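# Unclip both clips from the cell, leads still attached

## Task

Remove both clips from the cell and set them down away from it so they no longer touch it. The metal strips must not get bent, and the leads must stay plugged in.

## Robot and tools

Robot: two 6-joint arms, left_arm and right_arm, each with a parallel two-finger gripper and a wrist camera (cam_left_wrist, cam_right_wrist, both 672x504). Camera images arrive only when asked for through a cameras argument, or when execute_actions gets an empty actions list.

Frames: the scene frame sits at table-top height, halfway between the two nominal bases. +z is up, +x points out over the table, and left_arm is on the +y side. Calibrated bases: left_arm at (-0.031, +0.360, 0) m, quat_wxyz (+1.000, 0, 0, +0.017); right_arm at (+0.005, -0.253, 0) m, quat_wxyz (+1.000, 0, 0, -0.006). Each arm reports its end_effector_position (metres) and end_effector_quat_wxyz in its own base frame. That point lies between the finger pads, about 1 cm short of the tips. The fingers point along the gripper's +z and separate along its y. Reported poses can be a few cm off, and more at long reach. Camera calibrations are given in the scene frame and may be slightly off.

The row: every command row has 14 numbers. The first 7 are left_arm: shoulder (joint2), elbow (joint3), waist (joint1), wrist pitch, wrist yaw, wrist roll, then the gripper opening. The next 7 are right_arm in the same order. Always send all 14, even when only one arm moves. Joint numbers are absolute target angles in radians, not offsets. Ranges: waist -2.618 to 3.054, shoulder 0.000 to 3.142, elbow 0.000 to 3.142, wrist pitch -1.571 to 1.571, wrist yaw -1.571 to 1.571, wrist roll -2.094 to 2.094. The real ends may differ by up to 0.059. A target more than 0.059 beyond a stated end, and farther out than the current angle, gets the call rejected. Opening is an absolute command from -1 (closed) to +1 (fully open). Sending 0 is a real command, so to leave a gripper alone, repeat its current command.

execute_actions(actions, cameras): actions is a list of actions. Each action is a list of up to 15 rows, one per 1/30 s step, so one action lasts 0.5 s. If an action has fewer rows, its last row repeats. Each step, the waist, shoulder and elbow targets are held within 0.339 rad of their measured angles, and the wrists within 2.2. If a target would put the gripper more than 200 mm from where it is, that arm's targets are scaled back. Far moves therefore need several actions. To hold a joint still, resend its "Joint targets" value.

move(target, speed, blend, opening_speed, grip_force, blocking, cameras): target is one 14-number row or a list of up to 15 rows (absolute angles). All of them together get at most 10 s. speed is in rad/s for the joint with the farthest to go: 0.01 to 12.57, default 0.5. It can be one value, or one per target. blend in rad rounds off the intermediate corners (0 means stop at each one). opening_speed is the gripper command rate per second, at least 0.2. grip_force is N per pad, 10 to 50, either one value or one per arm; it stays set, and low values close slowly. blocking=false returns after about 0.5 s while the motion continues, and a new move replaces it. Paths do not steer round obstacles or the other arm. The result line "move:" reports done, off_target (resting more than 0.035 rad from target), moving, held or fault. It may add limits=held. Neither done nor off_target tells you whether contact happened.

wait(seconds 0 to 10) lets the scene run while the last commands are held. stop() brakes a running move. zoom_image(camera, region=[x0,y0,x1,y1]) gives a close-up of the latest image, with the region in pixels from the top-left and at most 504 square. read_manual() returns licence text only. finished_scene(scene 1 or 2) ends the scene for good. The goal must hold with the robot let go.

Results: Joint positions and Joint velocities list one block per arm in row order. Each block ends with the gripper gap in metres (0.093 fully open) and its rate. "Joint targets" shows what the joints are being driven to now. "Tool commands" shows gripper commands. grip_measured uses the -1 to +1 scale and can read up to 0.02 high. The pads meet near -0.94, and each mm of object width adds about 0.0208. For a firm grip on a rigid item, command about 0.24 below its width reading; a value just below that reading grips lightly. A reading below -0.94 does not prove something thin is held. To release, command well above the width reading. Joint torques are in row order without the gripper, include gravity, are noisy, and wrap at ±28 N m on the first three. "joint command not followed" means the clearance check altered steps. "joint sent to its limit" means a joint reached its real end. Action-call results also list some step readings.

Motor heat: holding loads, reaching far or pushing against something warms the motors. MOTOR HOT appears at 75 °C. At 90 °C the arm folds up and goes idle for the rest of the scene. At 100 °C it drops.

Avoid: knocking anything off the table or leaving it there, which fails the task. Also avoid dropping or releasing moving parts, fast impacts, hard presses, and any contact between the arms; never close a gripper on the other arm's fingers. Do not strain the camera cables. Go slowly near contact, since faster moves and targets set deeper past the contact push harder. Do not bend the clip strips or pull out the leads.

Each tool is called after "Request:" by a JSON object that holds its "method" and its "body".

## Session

Request:
{"method": "execute_actions", "body": {"actions": []}}

Scene clock: 0.00 s.
left_arm: end_effector_position=(+0.3806, -0.0700, +0.0747) grip_measured=+1.000 end_effector_quat_wxyz=(+0.519, +0.122, +0.837, -0.120) | right_arm: end_effector_position=(+0.3802, +0.0333, +0.0957) grip_measured=+1.000 end_effector_quat_wxyz=(+0.571, -0.047, +0.815, +0.090)
Joint names: [shoulder, elbow, waist, wrist pitch, wrist yaw, wrist roll]
Joint positions: left_arm=[1.554 0.419 -0.062 0.669 0.278 0.056 0.093] | right_arm=[1.503 0.345 -0.002 0.813 -0.204 0.027 0.093]
Joint velocities: within noise
Joint torques (N m): no reading
Motor temperatures (°C): left_arm=[28 28 25 25 24 26 25] | right_arm=[28 27 23 24 25 22 23]
Heat: left arm: 28 °C; right arm: 28 °C.
Joint targets: left_arm=[1.547 0.428 -0.062 0.675 0.278 0.056] | right_arm=[1.497 0.352 -0.002 0.815 -0.204 0.027]
Tool commands: left_gripper/opening=+1.0 right_gripper/opening=+1.0
camera_calibration:
cam_left_wrist: T_world_to_cam=[[-0.331672, -0.941175, 0.0646806, 0.0565476], [-0.726988, 0.211293, -0.653332, 0.382143], [0.601233, -0.263714, -0.754303, -0.107747], [0, 0, 0, 1]] pos_world=[0.36135, -0.0559376, 0.164735]
cam_right_wrist: T_world_to_cam=[[0.164914, -0.97944, -0.116194, -0.0167186], [-0.710136, -0.0361549, -0.703135, 0.376568], [0.684478, 0.19847, -0.701498, -0.117848], [0, 0, 0, 1]] pos_world=[0.350836, 0.0206293, 0.180165]

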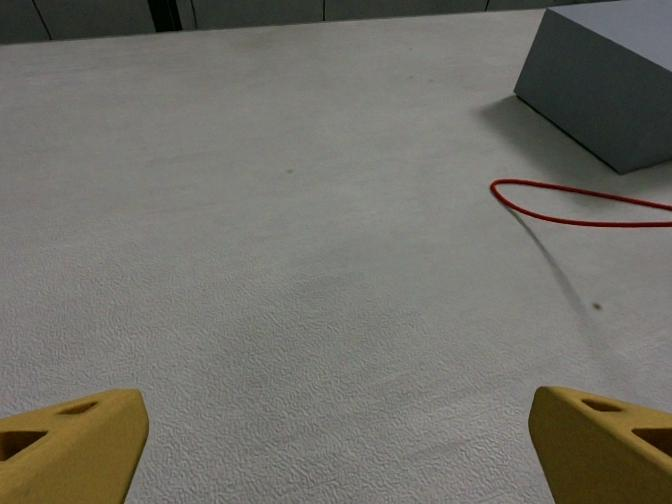

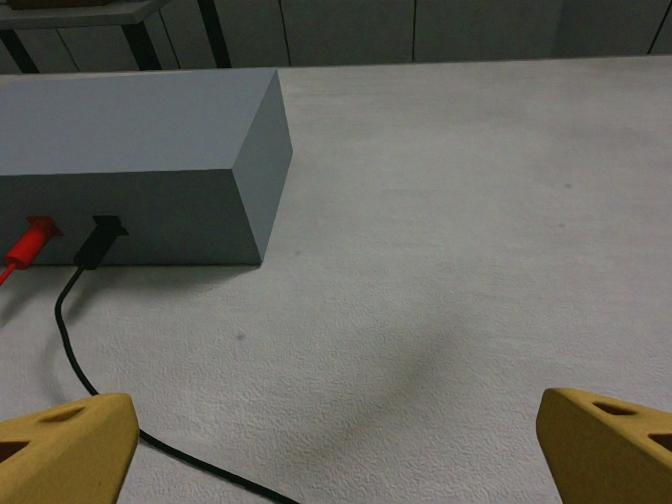

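Request:
{"method": "move", "body": {"target": [[1.588,1.654,-0.062,-1.366,0,0,0.3,1.588,1.654,0,-1.366,0,0,0.3],[1.588,1.654,-0.6,-1.366,0,0,0.3,1.588,1.654,0.4,-1.366,0,0,0.3]], "speed": 0.8, "blend": 0.2, "cameras": ["all"]}}

Scene clock: 6.37 s.
left_arm: end_effector_position=(+0.2711, -0.1904, +0.2147) grip_measured=+0.302 end_effector_quat_wxyz=(+0.130, +0.305, +0.943, -0.044) | right_arm: end_effector_position=(+0.3015, +0.1310, +0.2180) grip_measured=+0.302 end_effector_quat_wxyz=(+0.135, -0.194, +0.971, +0.037)
Joint names: [shoulder, elbow, waist, wrist pitch, wrist yaw, wrist roll]
Joint positions: left_arm=[1.583 1.627 -0.609 -1.339 0.008 0.016 0.06] | right_arm=[1.572 1.627 0.401 -1.345 -0.017 0.01 0.06]
Joint torques (N m): left_arm=[-4.93 9.72 -0.32 0.8 -0.09 -0.12] | right_arm=[-5.91 9.25 -0.08 0.76 0.19 -0.18]
Heat: left arm: 29 °C; right arm: 28 °C.
Joint targets: left_arm=[1.588 1.653 -0.609 -1.365 -0.001 0.005] | right_arm=[1.589 1.654 0.401 -1.366 0.000 -0.005]
move: done
camera_calibration:
cam_left_wrist: T_world_to_cam=[[-0.592374, -0.805663, -0.000581462, 0.0083024], [-0.798479, 0.586996, 0.133668, 0.341379], [-0.10735, 0.079646, -0.991026, 0.340321], [0, 0, 0, 1]] pos_world=[0.314035, -0.220804, 0.291641]
cam_right_wrist: T_world_to_cam=[[0.361262, -0.932241, -0.0203933, 0.0198894], [-0.918818, -0.359618, 0.16263, 0.326859], [-0.158944, -0.0400142, -0.986476, 0.350109], [0, 0, 0, 1]] pos_world=[0.348786, 0.150095, 0.292623]

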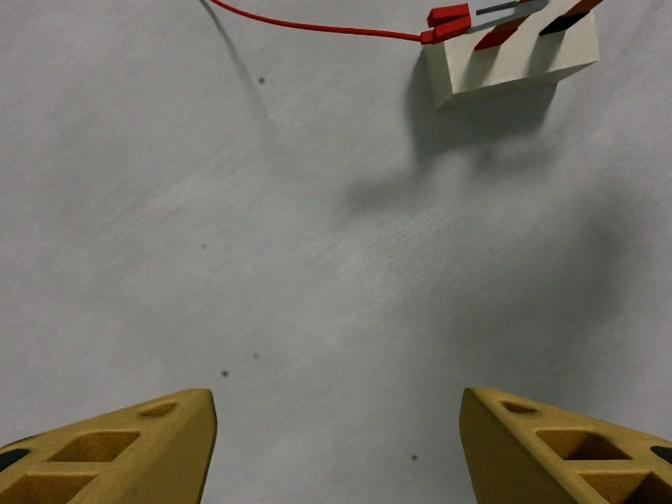

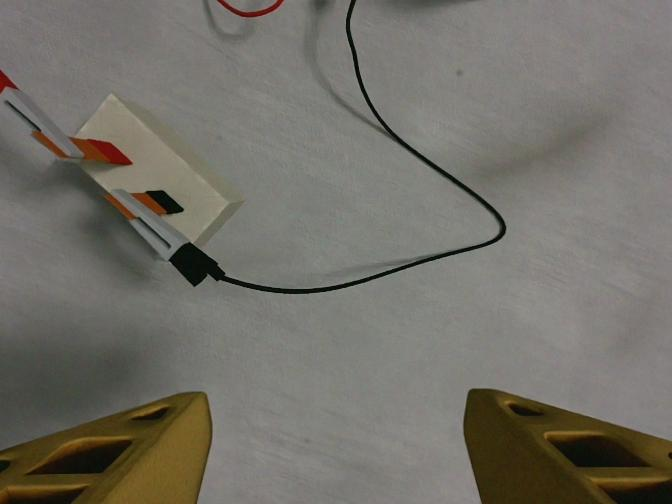

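Request:
{"method": "zoom_image", "body": {"camera": "cam_right_wrist", "region": [0, 60, 260, 300]}}

Request:
{"method": "zoom_image", "body": {"camera": "cam_left_wrist", "region": [410, 0, 620, 120]}}

Scaled by 1.938 from the camera's 672x504 image, which has a finer 960x720 frame.

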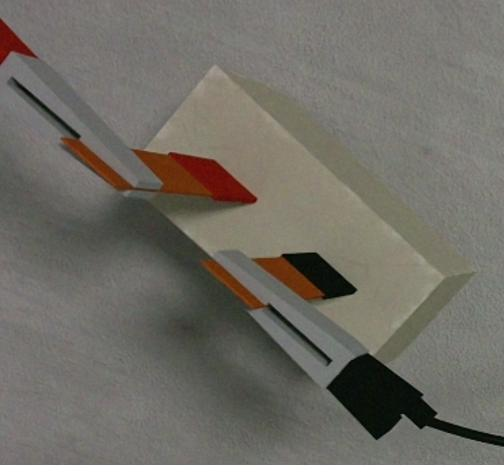

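Scaled by 2.400 from the camera's 672x504 image, which has a finer 960x720 frame.

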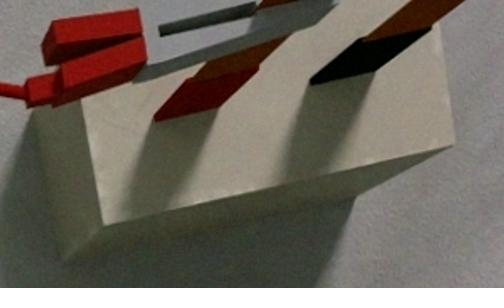

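Request:
{"method": "move", "body": {"target": [2.243,2.18,-0.388,-1.49,0.71,1.55,0.3,1.358,1.043,0.237,-0.825,-0.60,-0.90,0.3], "speed": 0.7, "cameras": ["all"]}}

Request:
{"method": "zoom_image", "body": {"camera": "cam_left_wrist", "region": [240, 150, 500, 400]}}

Request:
{"method": "zoom_image", "body": {"camera": "cam_right_wrist", "region": [240, 150, 500, 400]}}

Scene clock: 17.17 s.
left_arm: end_effector_position=(+0.3646, -0.2634, +0.1561) grip_measured=+0.302 end_effector_quat_wxyz=(+0.191, +0.771, +0.539, -0.280) | right_arm: end_effector_position=(+0.2731, +0.1610, +0.1493) grip_measured=+0.302 end_effector_quat_wxyz=(+0.260, -0.545, +0.770, +0.205)
Joint names: [shoulder, elbow, waist, wrist pitch, wrist yaw, wrist roll]
Joint positions: left_arm=[2.24 2.156 -0.385 -1.468 0.692 1.53 0.06] | right_arm=[1.386 1.052 0.242 -0.851 -0.571 -0.875 0.06]
Joint torques (N m): left_arm=[-9.25 9.28 0.05 0.18 0.69 0.11] | right_arm=[-8.57 6.57 -0.62 1.48 -0.71 -0.2]
Heat: left arm: 31 °C; right arm: 30 °C.
Joint targets: left_arm=[2.244 2.181 -0.381 -1.489 0.711 1.544] | right_arm=[1.358 1.042 0.236 -0.824 -0.600 -0.895]
move: done
camera_calibration:
cam_left_wrist: T_world_to_cam=[[-0.936228, 0.351394, 0.00072081, 0.434822], [0.337247, 0.899109, -0.279046, 0.199366], [-0.098703, -0.261007, -0.960278, 0.200436], [0, 0, 0, 1]] pos_world=[0.359641, -0.27973, 0.247793]
cam_right_wrist: T_world_to_cam=[[0.937655, -0.344748, -0.044171, -0.191759], [-0.345401, -0.910097, -0.228955, 0.313205], [0.038732, 0.229938, -0.972434, 0.179532], [0, 0, 0, 1]] pos_world=[0.281032, 0.177657, 0.237823]

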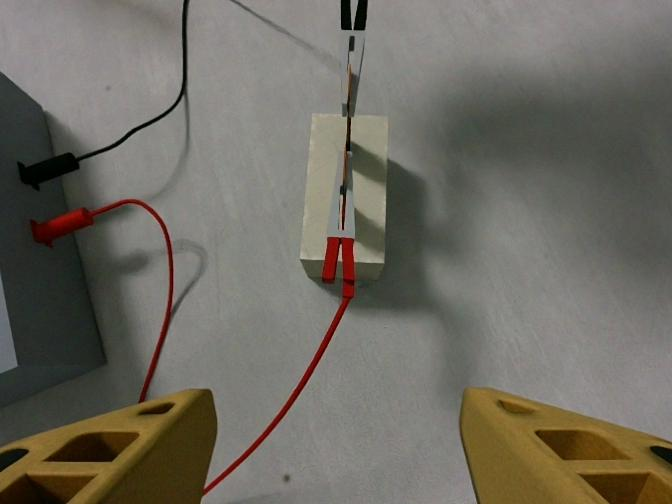

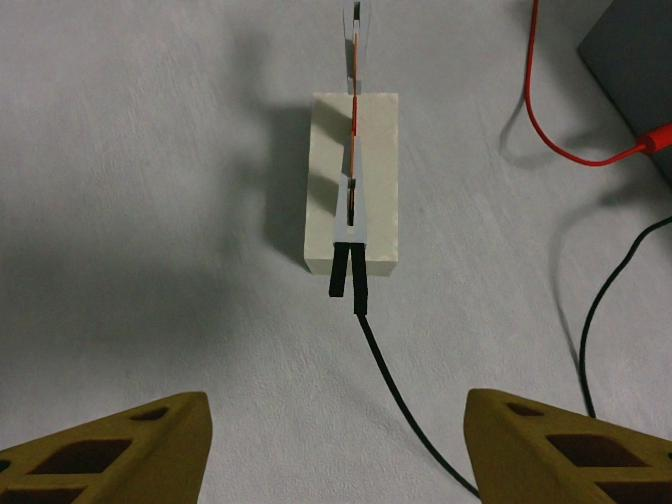

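Scaled by 1.938 from the camera's 672x504 image, which has a finer 960x720 frame.

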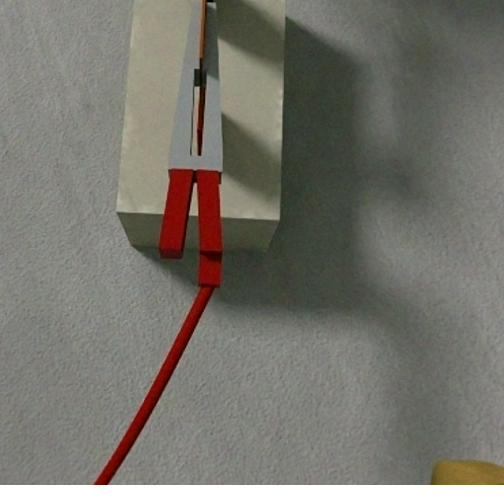

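Scaled by 1.938 from the camera's 672x504 image, which has a finer 960x720 frame.

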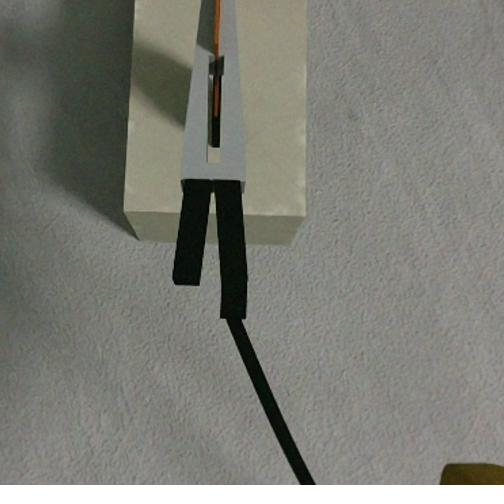

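Request:
{"method": "move", "body": {"target": [2.268,2.087,-0.463,-1.33,0.715,1.508,0.1,1.358,1.043,0.237,-0.825,-0.60,-0.90,0.1], "speed": 0.3, "cameras": ["all"]}}

Request:
{"method": "zoom_image", "body": {"camera": "cam_left_wrist", "region": [220, 230, 480, 480]}}

Scene clock: 26.27 s.
left_arm: end_effector_position=(+0.3511, -0.2990, +0.1304) grip_measured=+0.102 end_effector_quat_wxyz=(+0.186, +0.791, +0.508, -0.286) | right_arm: end_effector_position=(+0.2731, +0.1610, +0.1493) grip_measured=+0.102 end_effector_quat_wxyz=(+0.261, -0.547, +0.769, +0.205)
Joint names: [shoulder, elbow, waist, wrist pitch, wrist yaw, wrist roll]
Joint positions: left_arm=[2.264 2.091 -0.469 -1.359 0.696 1.516 0.05] | right_arm=[1.386 1.052 0.242 -0.851 -0.571 -0.881 0.05]
Joint torques (N m): left_arm=[-9.51 6.34 -0.44 0.75 0.69 -0.1] | right_arm=[-8.54 6.6 -0.51 1.47 -0.7 -0.23]
Motor temperatures (°C): left_arm=[31 33 25 26 24 26 25] | right_arm=[31 31 23 26 25 22 23]
Heat: left arm: 33 °C; right arm: 31 °C.
Joint targets: left_arm=[2.268 2.087 -0.470 -1.331 0.715 1.507] | right_arm=[1.358 1.043 0.237 -0.825 -0.600 -0.900]
move: done
camera_calibration:
cam_left_wrist: T_world_to_cam=[[-0.907697, 0.419502, -0.0102535, 0.446551], [0.404878, 0.869109, -0.284119, 0.196587], [-0.110277, -0.262045, -0.958734, 0.168639], [0, 0, 0, 1]] pos_world=[0.344336, -0.313994, 0.222113]
cam_right_wrist: T_world_to_cam=[[0.939437, -0.340343, -0.0402975, -0.193565], [-0.340227, -0.911975, -0.229231, 0.312105], [0.041267, 0.229059, -0.972538, 0.178994], [0, 0, 0, 1]] pos_world=[0.280642, 0.177753, 0.237822]

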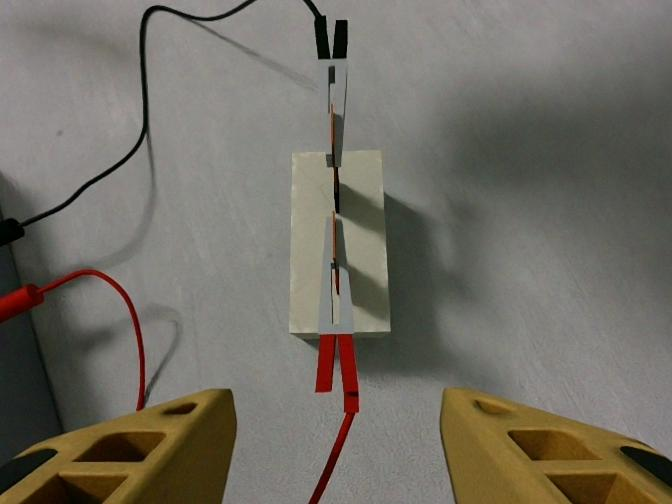

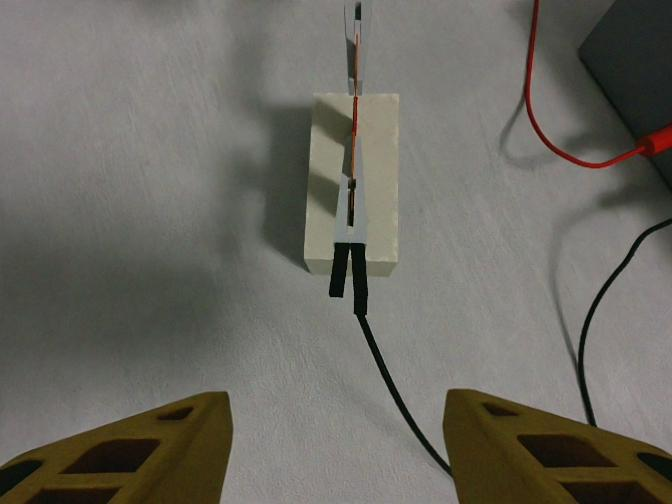

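Scaled by 1.938 from the camera's 672x504 image, which has a finer 960x720 frame.

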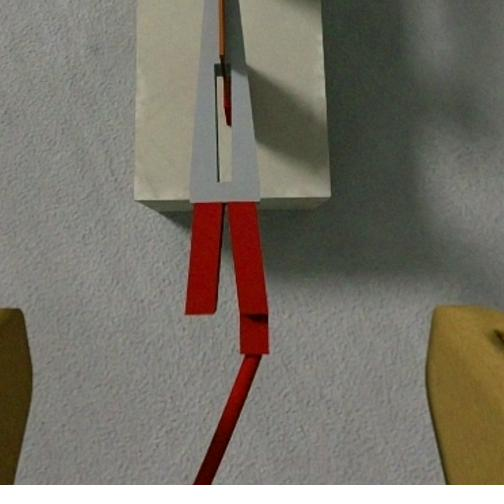

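Request:
{"method": "move", "body": {"target": [2.258,1.968,-0.507,-1.178,0.713,1.448,-0.2,1.358,1.043,0.237,-0.825,-0.60,-0.90,0.1], "speed": 0.15, "cameras": ["all"]}}

Request:
{"method": "zoom_image", "body": {"camera": "cam_left_wrist", "region": [220, 280, 460, 504]}}

Request:
{"method": "zoom_image", "body": {"camera": "cam_right_wrist", "region": [260, 0, 460, 160]}}

Scene clock: 32.90 s.
left_arm: end_effector_position=(+0.3498, -0.3110, +0.1011) grip_measured=-0.198 end_effector_quat_wxyz=(+0.189, +0.785, +0.516, -0.287) | right_arm: end_effector_position=(+0.2731, +0.1610, +0.1493) grip_measured=+0.102 end_effector_quat_wxyz=(+0.261, -0.547, +0.769, +0.205)
Joint names: [shoulder, elbow, waist, wrist pitch, wrist yaw, wrist roll]
Joint positions: left_arm=[2.264 1.973 -0.493 -1.207 0.698 1.458 0.036] | right_arm=[1.386 1.052 0.242 -0.851 -0.571 -0.881 0.05]
Joint torques (N m): left_arm=[-10.37 6.28 -0.87 0.83 0.66 -0.1] | right_arm=[-8.57 6.6 -0.5 1.46 -0.7 -0.2]
Heat: left arm: 34 °C; right arm: 32 °C.
Joint targets: left_arm=[2.258 1.967 -0.499 -1.178 0.714 1.449] | right_arm=[1.358 1.043 0.237 -0.825 -0.600 -0.900]
move: done
camera_calibration:
cam_left_wrist: T_world_to_cam=[[-0.915949, 0.401244, -0.00632616, 0.446887], [0.385946, 0.876491, -0.287767, 0.208562], [-0.10992, -0.266021, -0.95768, 0.135816], [0, 0, 0, 1]] pos_world=[0.343761, -0.325983, 0.192913]
cam_right_wrist: T_world_to_cam=[[0.939437, -0.340343, -0.0402975, -0.193565], [-0.340227, -0.911975, -0.229231, 0.312105], [0.041267, 0.229059, -0.972538, 0.178994], [0, 0, 0, 1]] pos_world=[0.280642, 0.177753, 0.237822]

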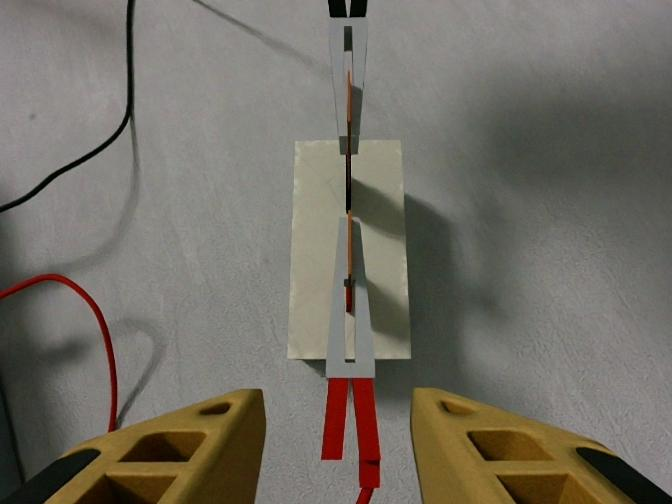

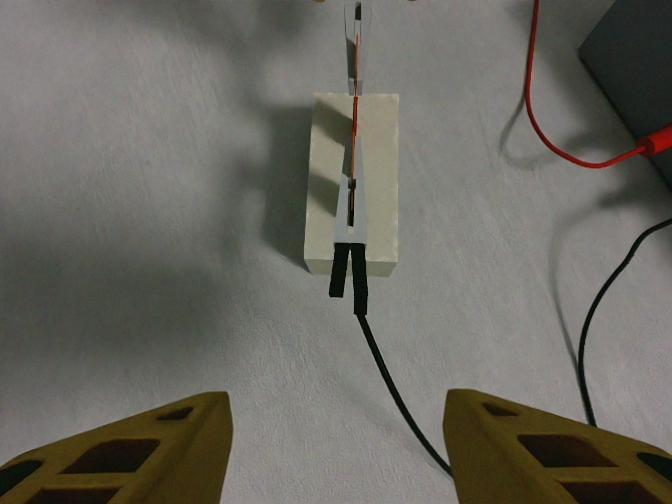

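Scaled by 2.100 from the camera's 672x504 image, which has a finer 960x720 frame.

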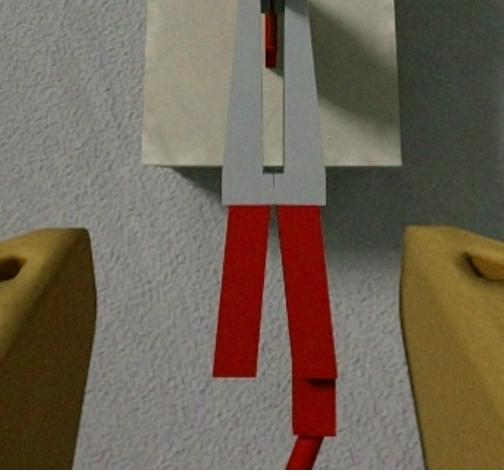

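Scaled by 2.520 from the camera's 672x504 image, which has a finer 960x720 frame.

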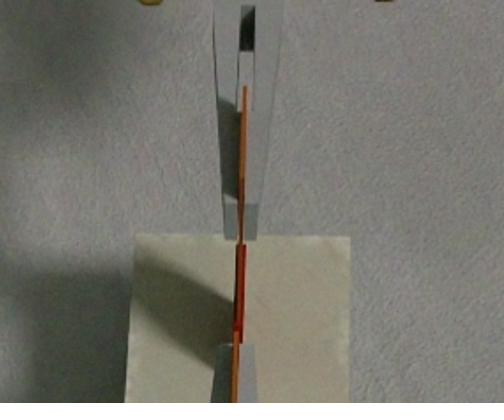

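Request:
{"method": "move", "body": {"target": [2.258,1.968,-0.510,-1.178,0.713,1.448,-0.3,1.358,1.043,0.237,-0.825,-0.60,-0.90,0.1], "speed": 0.1, "cameras": ["all"]}}

Request:
{"method": "zoom_image", "body": {"camera": "cam_left_wrist", "region": [220, 280, 460, 504]}}

Scene clock: 38.40 s.
left_arm: end_effector_position=(+0.3464, -0.3148, +0.1011) grip_measured=-0.298 end_effector_quat_wxyz=(+0.187, +0.787, +0.513, -0.288) | right_arm: end_effector_position=(+0.2731, +0.1610, +0.1493) grip_measured=+0.102 end_effector_quat_wxyz=(+0.261, -0.547, +0.769, +0.205)
Joint names: [shoulder, elbow, waist, wrist pitch, wrist yaw, wrist roll]
Joint positions: left_arm=[2.264 1.973 -0.504 -1.207 0.698 1.456 0.031] | right_arm=[1.386 1.052 0.242 -0.851 -0.571 -0.881 0.05]
Joint torques (N m): left_arm=[-10.37 6.35 -0.87 0.83 0.65 -0.1] | right_arm=[-8.54 6.56 -0.51 1.46 -0.7 -0.23]
Motor temperatures (°C): left_arm=[36 32 25 26 24 26 25] | right_arm=[32 32 23 26 25 22 23]
Heat: left arm: 36 °C; right arm: 32 °C.
Joint targets: left_arm=[2.258 1.968 -0.510 -1.178 0.713 1.448] | right_arm=[1.358 1.043 0.237 -0.825 -0.600 -0.900]
move: done
camera_calibration:
cam_left_wrist: T_world_to_cam=[[-0.912035, 0.410079, -0.00529102, 0.446625], [0.394129, 0.87285, -0.28774, 0.209138], [-0.113378, -0.264514, -0.957694, 0.13613], [0, 0, 0, 1]] pos_world=[0.340345, -0.329689, 0.192912]
cam_right_wrist: T_world_to_cam=[[0.939437, -0.340343, -0.0402975, -0.193565], [-0.340227, -0.911975, -0.229231, 0.312105], [0.041267, 0.229059, -0.972538, 0.178994], [0, 0, 0, 1]] pos_world=[0.280642, 0.177753, 0.237822]

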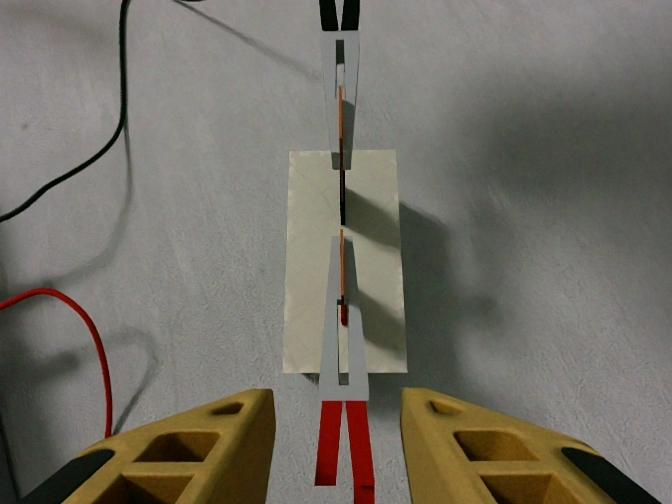

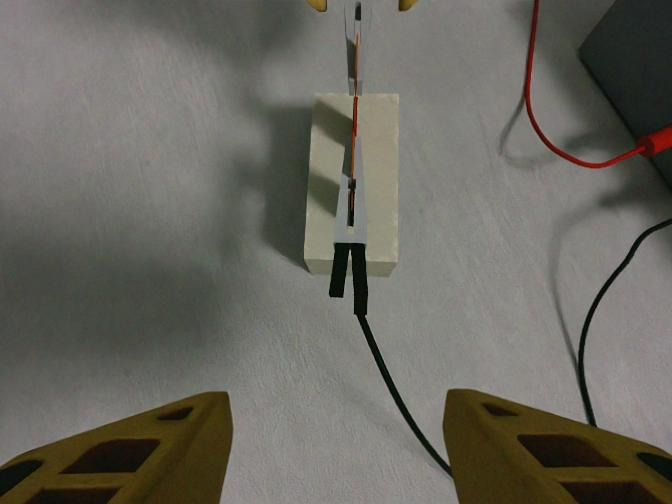

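Scaled by 2.100 from the camera's 672x504 image, which has a finer 960x720 frame.

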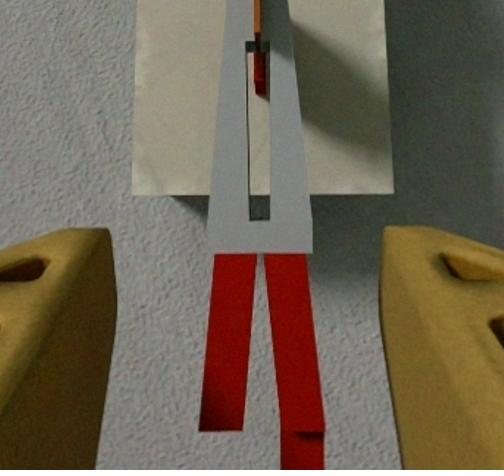

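Request:
{"method": "move", "body": {"target": [2.258,1.962,-0.510,-1.178,0.713,1.448,-0.5,1.358,1.043,0.237,-0.825,-0.60,-0.90,0.1], "speed": 0.1, "opening_speed": 0.4, "cameras": ["all"]}}

Request:
{"method": "zoom_image", "body": {"camera": "cam_left_wrist", "region": [220, 280, 460, 504]}}

Request:
{"method": "zoom_image", "body": {"camera": "cam_right_wrist", "region": [260, 0, 460, 160]}}

Scene clock: 42.50 s.
left_arm: end_effector_position=(+0.3456, -0.3143, +0.0999) grip_measured=-0.498 end_effector_quat_wxyz=(+0.185, +0.787, +0.513, -0.289) | right_arm: end_effector_position=(+0.2731, +0.1610, +0.1493) grip_measured=+0.102 end_effector_quat_wxyz=(+0.261, -0.547, +0.769, +0.205)
Joint names: [shoulder, elbow, waist, wrist pitch, wrist yaw, wrist roll]
Joint positions: left_arm=[2.264 1.969 -0.504 -1.207 0.698 1.456 0.021] | right_arm=[1.386 1.052 0.242 -0.851 -0.571 -0.881 0.05]
Joint torques (N m): left_arm=[-10.36 6.23 -0.87 0.82 0.65 -0.1] | right_arm=[-8.57 6.58 -0.47 1.47 -0.7 -0.22]
Heat: left arm: 37 °C; right arm: 32 °C.
Joint targets: left_arm=[2.258 1.962 -0.510 -1.179 0.713 1.448] | right_arm=[1.358 1.043 0.237 -0.825 -0.600 -0.900]
move: done
camera_calibration:
cam_left_wrist: T_world_to_cam=[[-0.912047, 0.410085, -0.000787487, 0.445176], [0.39299, 0.873476, -0.287399, 0.209253], [-0.11717, -0.262431, -0.957811, 0.136996], [0, 0, 0, 1]] pos_world=[0.339839, -0.329386, 0.191706]
cam_right_wrist: T_world_to_cam=[[0.939437, -0.340343, -0.0402975, -0.193565], [-0.340227, -0.911975, -0.229231, 0.312105], [0.041267, 0.229059, -0.972538, 0.178994], [0, 0, 0, 1]] pos_world=[0.280642, 0.177753, 0.237822]

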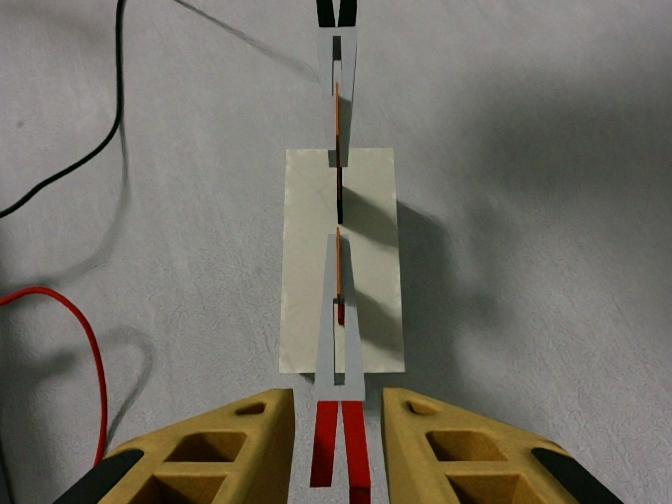

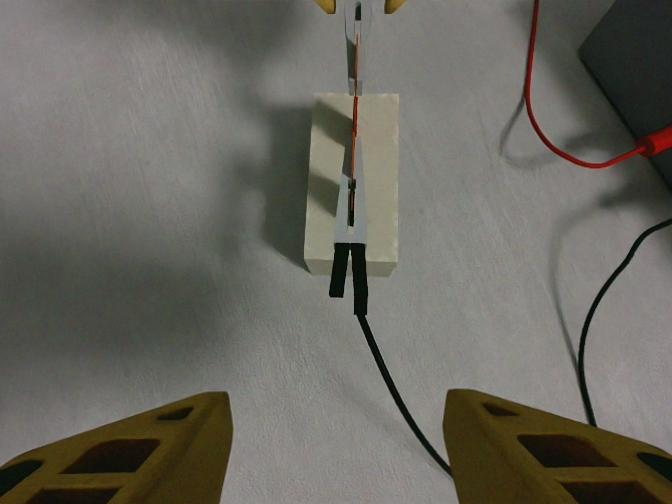

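Scaled by 2.100 from the camera's 672x504 image, which has a finer 960x720 frame.

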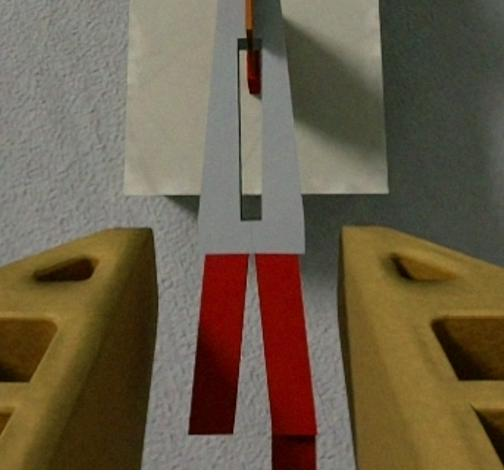

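Scaled by 2.520 from the camera's 672x504 image, which has a finer 960x720 frame.

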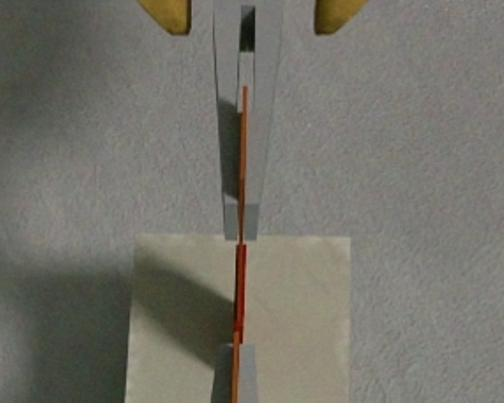

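Request:
{"method": "move", "body": {"target": [2.258,1.962,-0.510,-1.178,0.713,1.448,-0.85,1.358,1.043,0.237,-0.825,-0.60,-0.90,0.1], "speed": 0.1, "opening_speed": 0.3, "cameras": ["all"]}}

Request:
{"method": "zoom_image", "body": {"camera": "cam_left_wrist", "region": [250, 200, 450, 504]}}

Request:
{"method": "zoom_image", "body": {"camera": "cam_right_wrist", "region": [260, 0, 460, 160]}}

Scene clock: 47.27 s.
left_arm: end_effector_position=(+0.3456, -0.3143, +0.0999) grip_measured=-0.850 end_effector_quat_wxyz=(+0.185, +0.787, +0.513, -0.289) | right_arm: end_effector_position=(+0.2731, +0.1610, +0.1493) grip_measured=+0.102 end_effector_quat_wxyz=(+0.261, -0.547, +0.769, +0.205)
Joint names: [shoulder, elbow, waist, wrist pitch, wrist yaw, wrist roll]
Joint positions: left_arm=[2.264 1.969 -0.504 -1.207 0.698 1.456 0.004] | right_arm=[1.386 1.052 0.242 -0.851 -0.571 -0.881 0.05]
Joint velocities: left_arm=[0.007 0.007 -0.007 0.066 -0.007 -0.066 0.008] | right_arm=[within noise]
Joint torques (N m): left_arm=[-10.35 6.2 -0.87 0.83 0.65 -0.1] | right_arm=[-8.51 6.57 -0.46 1.45 -0.71 -0.22]
Heat: left arm: 38 °C; right arm: 33 °C.
Joint targets: left_arm=[2.258 1.962 -0.510 -1.178 0.713 1.448] | right_arm=[1.358 1.043 0.237 -0.825 -0.600 -0.900]
move: done
camera_calibration:
cam_left_wrist: T_world_to_cam=[[-0.912047, 0.410085, -0.000787487, 0.445176], [0.39299, 0.873476, -0.287399, 0.209253], [-0.11717, -0.262431, -0.957811, 0.136996], [0, 0, 0, 1]] pos_world=[0.339839, -0.329386, 0.191706]
cam_right_wrist: T_world_to_cam=[[0.939437, -0.340343, -0.0402975, -0.193565], [-0.340227, -0.911975, -0.229231, 0.312105], [0.041267, 0.229059, -0.972538, 0.178994], [0, 0, 0, 1]] pos_world=[0.280642, 0.177753, 0.237822]

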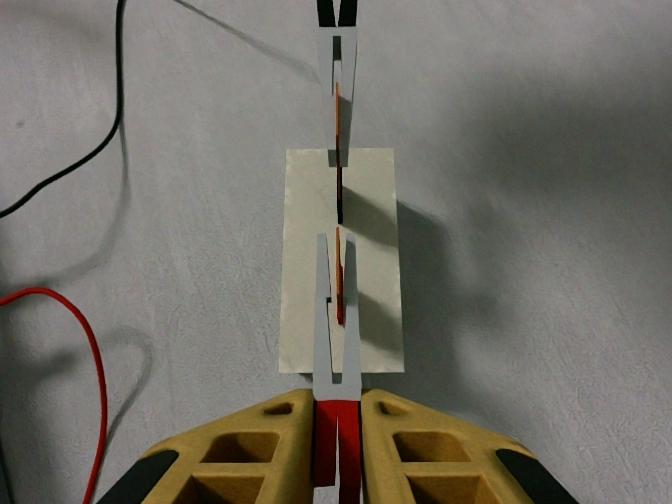

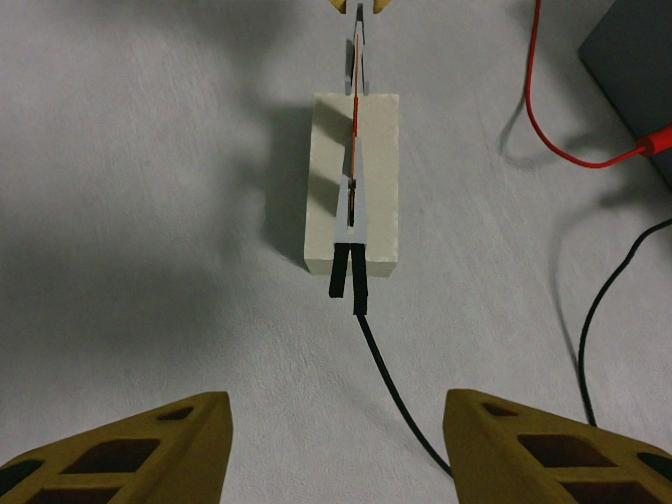

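Scaled by 1.658 from the camera's 672x504 image, which has a finer 960x720 frame.

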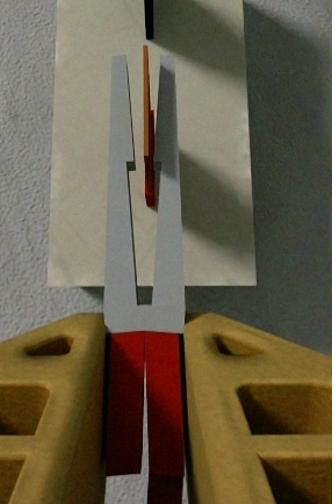

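Scaled by 2.520 from the camera's 672x504 image, which has a finer 960x720 frame.

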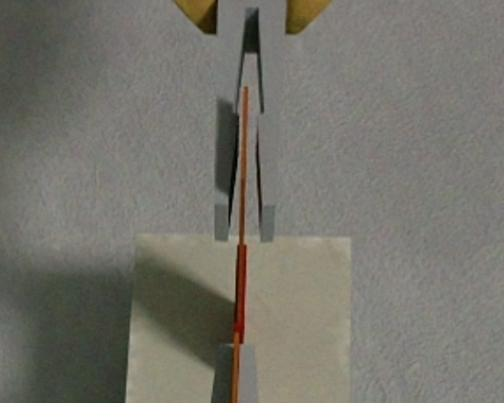

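Request:
{"method": "move", "body": {"target": [2.268,1.985,-0.499,-1.224,0.714,1.465,-1,1.358,1.043,0.237,-0.825,-0.60,-0.90,0.1], "speed": 0.1, "opening_speed": 0.3, "cameras": ["all"]}}

Request:
{"method": "zoom_image", "body": {"camera": "cam_left_wrist", "region": [250, 200, 450, 504]}}

Request:
{"method": "zoom_image", "body": {"camera": "cam_right_wrist", "region": [260, 0, 460, 160]}}

Scene clock: 57.17 s.
left_arm: end_effector_position=(+0.3459, -0.3144, +0.0999) grip_measured=-0.887 end_effector_quat_wxyz=(+0.186, +0.787, +0.513, -0.289) | right_arm: end_effector_position=(+0.2731, +0.1610, +0.1493) grip_measured=+0.102 end_effector_quat_wxyz=(+0.261, -0.547, +0.769, +0.205)
Joint names: [shoulder, elbow, waist, wrist pitch, wrist yaw, wrist roll]
Joint positions: left_arm=[2.264 1.969 -0.504 -1.206 0.698 1.456 0.003] | right_arm=[1.386 1.052 0.242 -0.851 -0.571 -0.881 0.05]
Joint torques (N m): left_arm=[-9.58 8.55 0.17 0.34 0.66 0.06] | right_arm=[-8.55 6.6 -0.49 1.47 -0.71 -0.23]
Heat: left arm: 40 °C; right arm: 33 °C.
Joint targets: left_arm=[2.268 1.985 -0.499 -1.223 0.714 1.465] | right_arm=[1.358 1.043 0.237 -0.825 -0.600 -0.900]
move: done
camera_calibration:
cam_left_wrist: T_world_to_cam=[[-0.912062, 0.410046, -0.00221391, 0.445668], [0.393309, 0.873281, -0.287557, 0.209121], [-0.115978, -0.263141, -0.957761, 0.136346], [0, 0, 0, 1]] pos_world=[0.340041, -0.329487, 0.191707]
cam_right_wrist: T_world_to_cam=[[0.939437, -0.340343, -0.0402975, -0.193565], [-0.340227, -0.911975, -0.229231, 0.312105], [0.041267, 0.229059, -0.972538, 0.178994], [0, 0, 0, 1]] pos_world=[0.280642, 0.177753, 0.237822]

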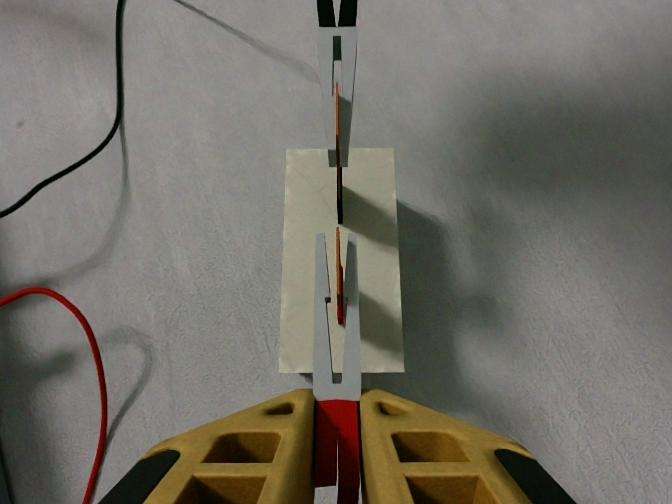

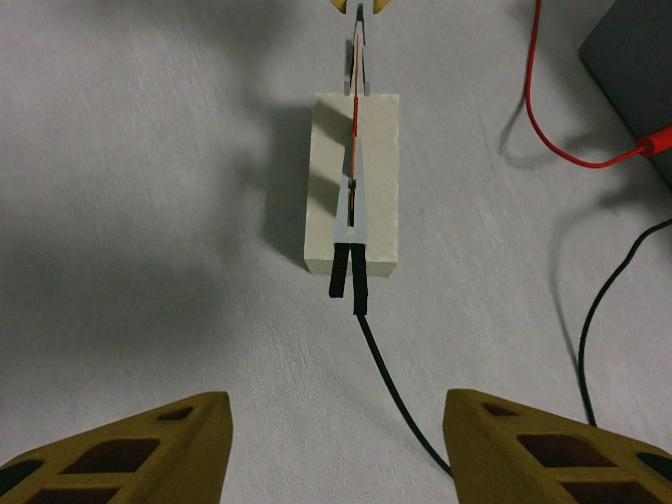

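Scaled by 1.658 from the camera's 672x504 image, which has a finer 960x720 frame.

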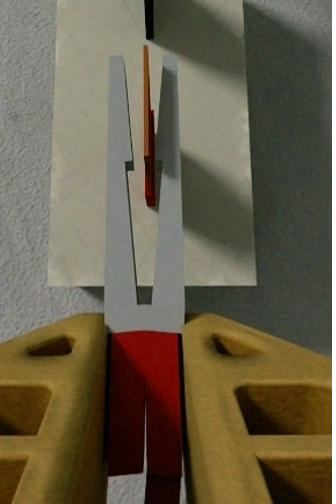

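Scaled by 2.520 from the camera's 672x504 image, which has a finer 960x720 frame.

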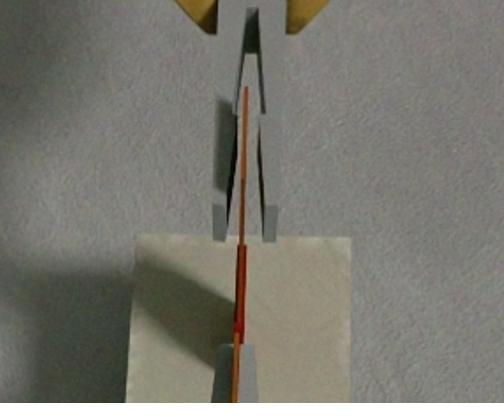

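Request:
{"method": "move", "body": {"target": [2.287,2.029,-0.395,-1.335,0.716,1.603,-1,1.358,1.043,0.237,-0.825,-0.60,-0.90,0.1], "speed": 0.07, "cameras": ["all"]}}

Request:
{"method": "zoom_image", "body": {"camera": "cam_left_wrist", "region": [250, 50, 450, 504]}}

Scene clock: 61.23 s.
left_arm: end_effector_position=(+0.3624, -0.2714, +0.1022) grip_measured=-0.901 end_effector_quat_wxyz=(+0.184, +0.786, +0.515, -0.289) | right_arm: end_effector_position=(+0.2731, +0.1610, +0.1493) grip_measured=+0.102 end_effector_quat_wxyz=(+0.261, -0.547, +0.769, +0.205)
Joint names: [shoulder, elbow, waist, wrist pitch, wrist yaw, wrist roll]
Joint positions: left_arm=[2.278 2.002 -0.401 -1.315 0.698 1.588 0.002] | right_arm=[1.386 1.052 0.242 -0.851 -0.571 -0.881 0.05]
Joint torques (N m): left_arm=[-9.14 9.4 0.23 0.11 0.69 0.11] | right_arm=[-8.61 6.61 -0.49 1.47 -0.7 -0.21]
Heat: left arm: 40 °C; right arm: 34 °C.
Joint targets: left_arm=[2.287 2.029 -0.396 -1.335 0.716 1.602] | right_arm=[1.358 1.043 0.237 -0.825 -0.600 -0.900]
move: done
camera_calibration:
cam_left_wrist: T_world_to_cam=[[-0.912781, 0.408446, 0.00176472, 0.44255], [0.391047, 0.875131, -0.285005, 0.166779], [-0.117953, -0.259457, -0.958524, 0.153515], [0, 0, 0, 1]] pos_world=[0.35684, -0.28688, 0.193899]
cam_right_wrist: T_world_to_cam=[[0.939437, -0.340343, -0.0402975, -0.193565], [-0.340227, -0.911975, -0.229231, 0.312105], [0.041267, 0.229059, -0.972538, 0.178994], [0, 0, 0, 1]] pos_world=[0.280642, 0.177753, 0.237822]

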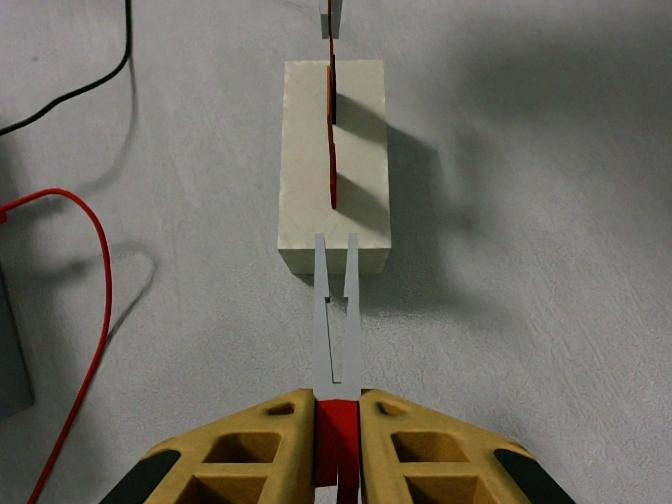

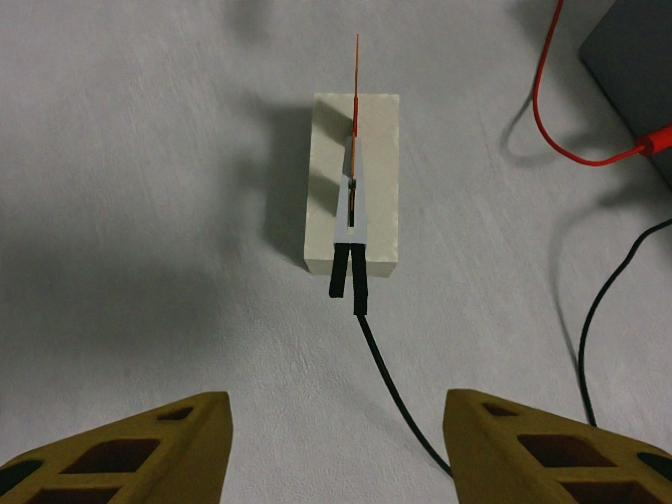

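Scaled by 1.110 from the camera's 672x504 image, which has a finer 960x720 frame.

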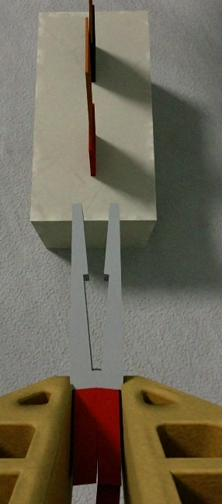

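Request:
{"method": "move", "body": {"target": [2.355,1.85,-0.257,-1.135,0.705,1.78,-1,1.358,1.043,0.237,-0.825,-0.60,-0.90,0.1], "speed": 0.2, "cameras": ["all"]}}

Request:
{"method": "zoom_image", "body": {"camera": "cam_left_wrist", "region": [230, 200, 450, 504]}}

Scene clock: 66.07 s.
left_arm: end_effector_position=(+0.3902, -0.2152, +0.0353) grip_measured=-0.901 end_effector_quat_wxyz=(+0.205, +0.789, +0.509, -0.276) | right_arm: end_effector_position=(+0.2731, +0.1610, +0.1493) grip_measured=+0.102 end_effector_quat_wxyz=(+0.261, -0.547, +0.769, +0.205)
Joint names: [shoulder, elbow, waist, wrist pitch, wrist yaw, wrist roll]
Joint positions: left_arm=[2.35 1.855 -0.259 -1.161 0.698 1.767 0.002] | right_arm=[1.386 1.052 0.242 -0.851 -0.571 -0.881 0.05]
Joint torques (N m): left_arm=[-9.69 6 -0.06 0.45 0.56 0.1] | right_arm=[-8.57 6.58 -0.49 1.47 -0.69 -0.22]
Heat: left arm: 40 °C; right arm: 34 °C.
Joint targets: left_arm=[2.354 1.851 -0.256 -1.136 0.705 1.781] | right_arm=[1.358 1.043 0.237 -0.825 -0.600 -0.900]
move: done
camera_calibration:
cam_left_wrist: T_world_to_cam=[[-0.913948, 0.402972, -0.048084, 0.446181], [0.399037, 0.870731, -0.287397, 0.0836569], [-0.0739446, -0.281853, -0.956604, 0.0852693], [0, 0, 0, 1]] pos_world=[0.380709, -0.228608, 0.127066]
cam_right_wrist: T_world_to_cam=[[0.939437, -0.340343, -0.0402975, -0.193565], [-0.340227, -0.911975, -0.229231, 0.312105], [0.041267, 0.229059, -0.972538, 0.178994], [0, 0, 0, 1]] pos_world=[0.280642, 0.177753, 0.237822]

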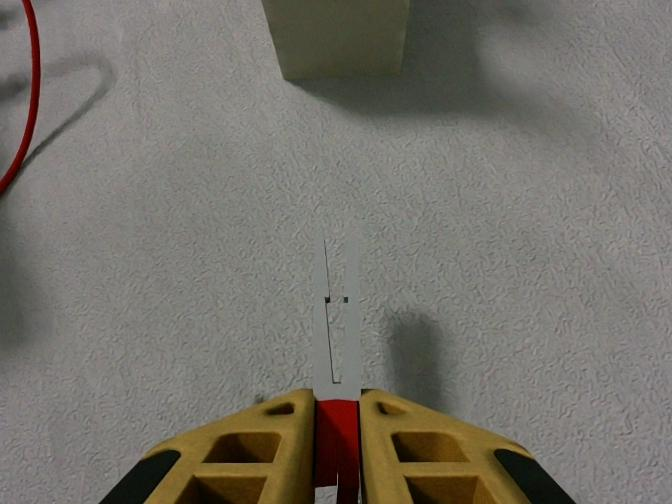

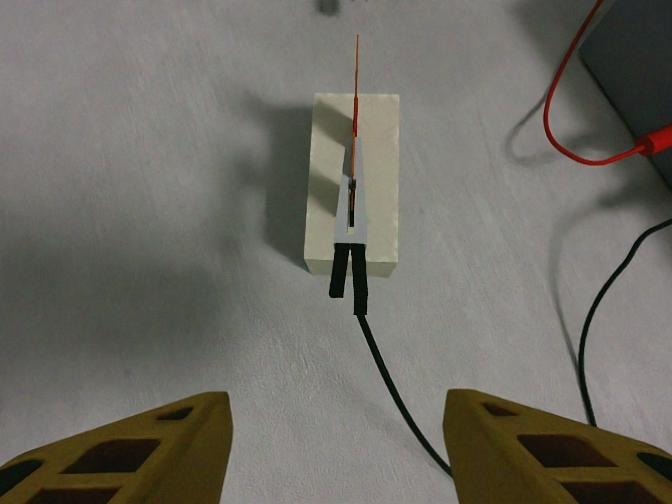

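Scaled by 1.658 from the camera's 672x504 image, which has a finer 960x720 frame.

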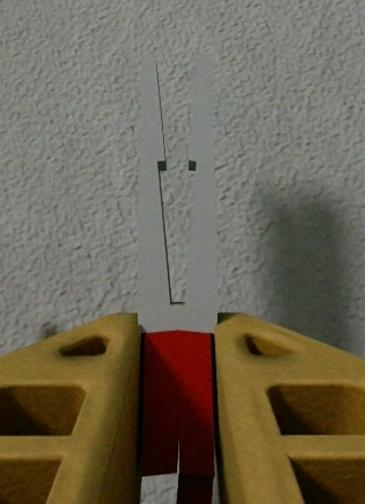

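Request:
{"method": "move", "body": {"target": [[2.396,1.85,-0.257,-1.135,0.705,1.78,-1,1.358,1.043,0.237,-0.825,-0.60,-0.90,0.1]], "speed": [0.06], "cameras": ["cam_left_wrist"]}}

Request:
{"method": "move", "body": {"target": [[2.406,1.85,-0.257,-1.135,0.705,1.78,-1,1.358,1.043,0.237,-0.825,-0.60,-0.90,0.1]], "speed": [0.04], "cameras": ["cam_left_wrist"]}}

Scene clock: 68.30 s.
left_arm: end_effector_position=(+0.3876, -0.2146, +0.0195) grip_measured=-0.901 end_effector_quat_wxyz=(+0.192, +0.785, +0.514, -0.288) | right_arm: end_effector_position=(+0.2731, +0.1610, +0.1493) grip_measured=+0.102 end_effector_quat_wxyz=(+0.261, -0.547, +0.769, +0.205)
Joint names: [shoulder, elbow, waist, wrist pitch, wrist yaw, wrist roll]
Joint positions: left_arm=[2.389 1.855 -0.259 -1.158 0.698 1.767 0.002] | right_arm=[1.386 1.052 0.242 -0.851 -0.571 -0.881 0.05]
Joint torques (N m): left_arm=[-9.55 5.78 -0.17 0.35 0.56 0.09] | right_arm=[-8.57 6.6 -0.53 1.46 -0.71 -0.23]
Heat: left arm: 39 °C; right arm: 34 °C.
Joint targets: left_arm=[2.396 1.850 -0.257 -1.134 0.705 1.780] | right_arm=[1.358 1.043 0.237 -0.825 -0.600 -0.900]
move: done
camera_calibration:
cam_left_wrist: T_world_to_cam=[[-0.914973, 0.403297, -0.0132653, 0.442596], [0.389195, 0.873343, -0.292916, 0.0840704], [-0.106547, -0.273173, -0.956046, 0.0846519], [0, 0, 0, 1]] pos_world=[0.381263, -0.228796, 0.111428]
Images, in order (width x height): cam_left_wrist 672x504.

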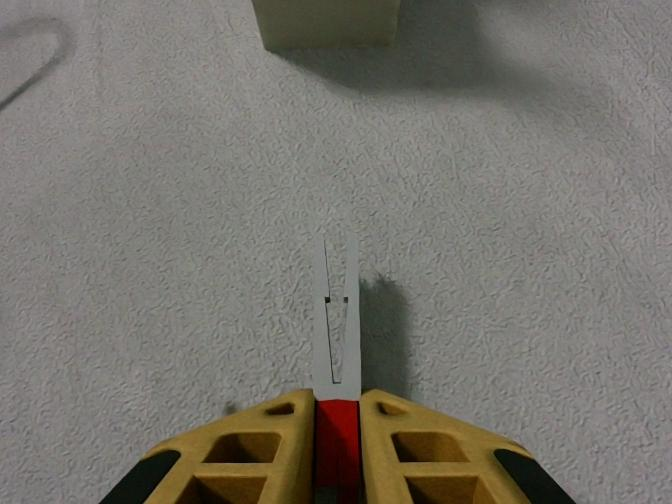

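Scene clock: 69.00 s.
left_arm: end_effector_position=(+0.3866, -0.2143, +0.0151) grip_measured=-0.901 end_effector_quat_wxyz=(+0.189, +0.784, +0.515, -0.291) | right_arm: end_effector_position=(+0.2731, +0.1610, +0.1493) grip_measured=+0.102 end_effector_quat_wxyz=(+0.261, -0.547, +0.769, +0.205)
Joint names: [shoulder, elbow, waist, wrist pitch, wrist yaw, wrist roll]
Joint positions: left_arm=[2.399 1.855 -0.259 -1.158 0.698 1.767 0.002] | right_arm=[1.386 1.052 0.242 -0.851 -0.571 -0.881 0.05]
Joint torques (N m): left_arm=[-9.52 5.75 -0.16 0.32 0.56 0.1] | right_arm=[-8.62 6.53 -0.5 1.47 -0.7 -0.22]
Heat: left arm: 39 °C; right arm: 34 °C.
Joint targets: left_arm=[2.407 1.850 -0.257 -1.135 0.705 1.780] | right_arm=[1.358 1.043 0.237 -0.825 -0.600 -0.900]
move: done
camera_calibration:
cam_left_wrist: T_world_to_cam=[[-0.915076, 0.403274, -0.00261346, 0.441325], [0.386085, 0.874164, -0.294576, 0.0843702], [-0.11651, -0.270569, -0.955624, 0.0847716], [0, 0, 0, 1]] pos_world=[0.381149, -0.228792, 0.107017]
Images, in order (width x height): cam_left_wrist 672x504.

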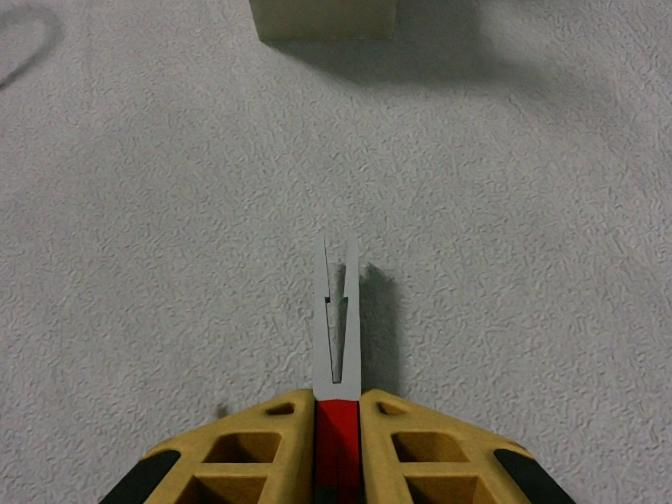

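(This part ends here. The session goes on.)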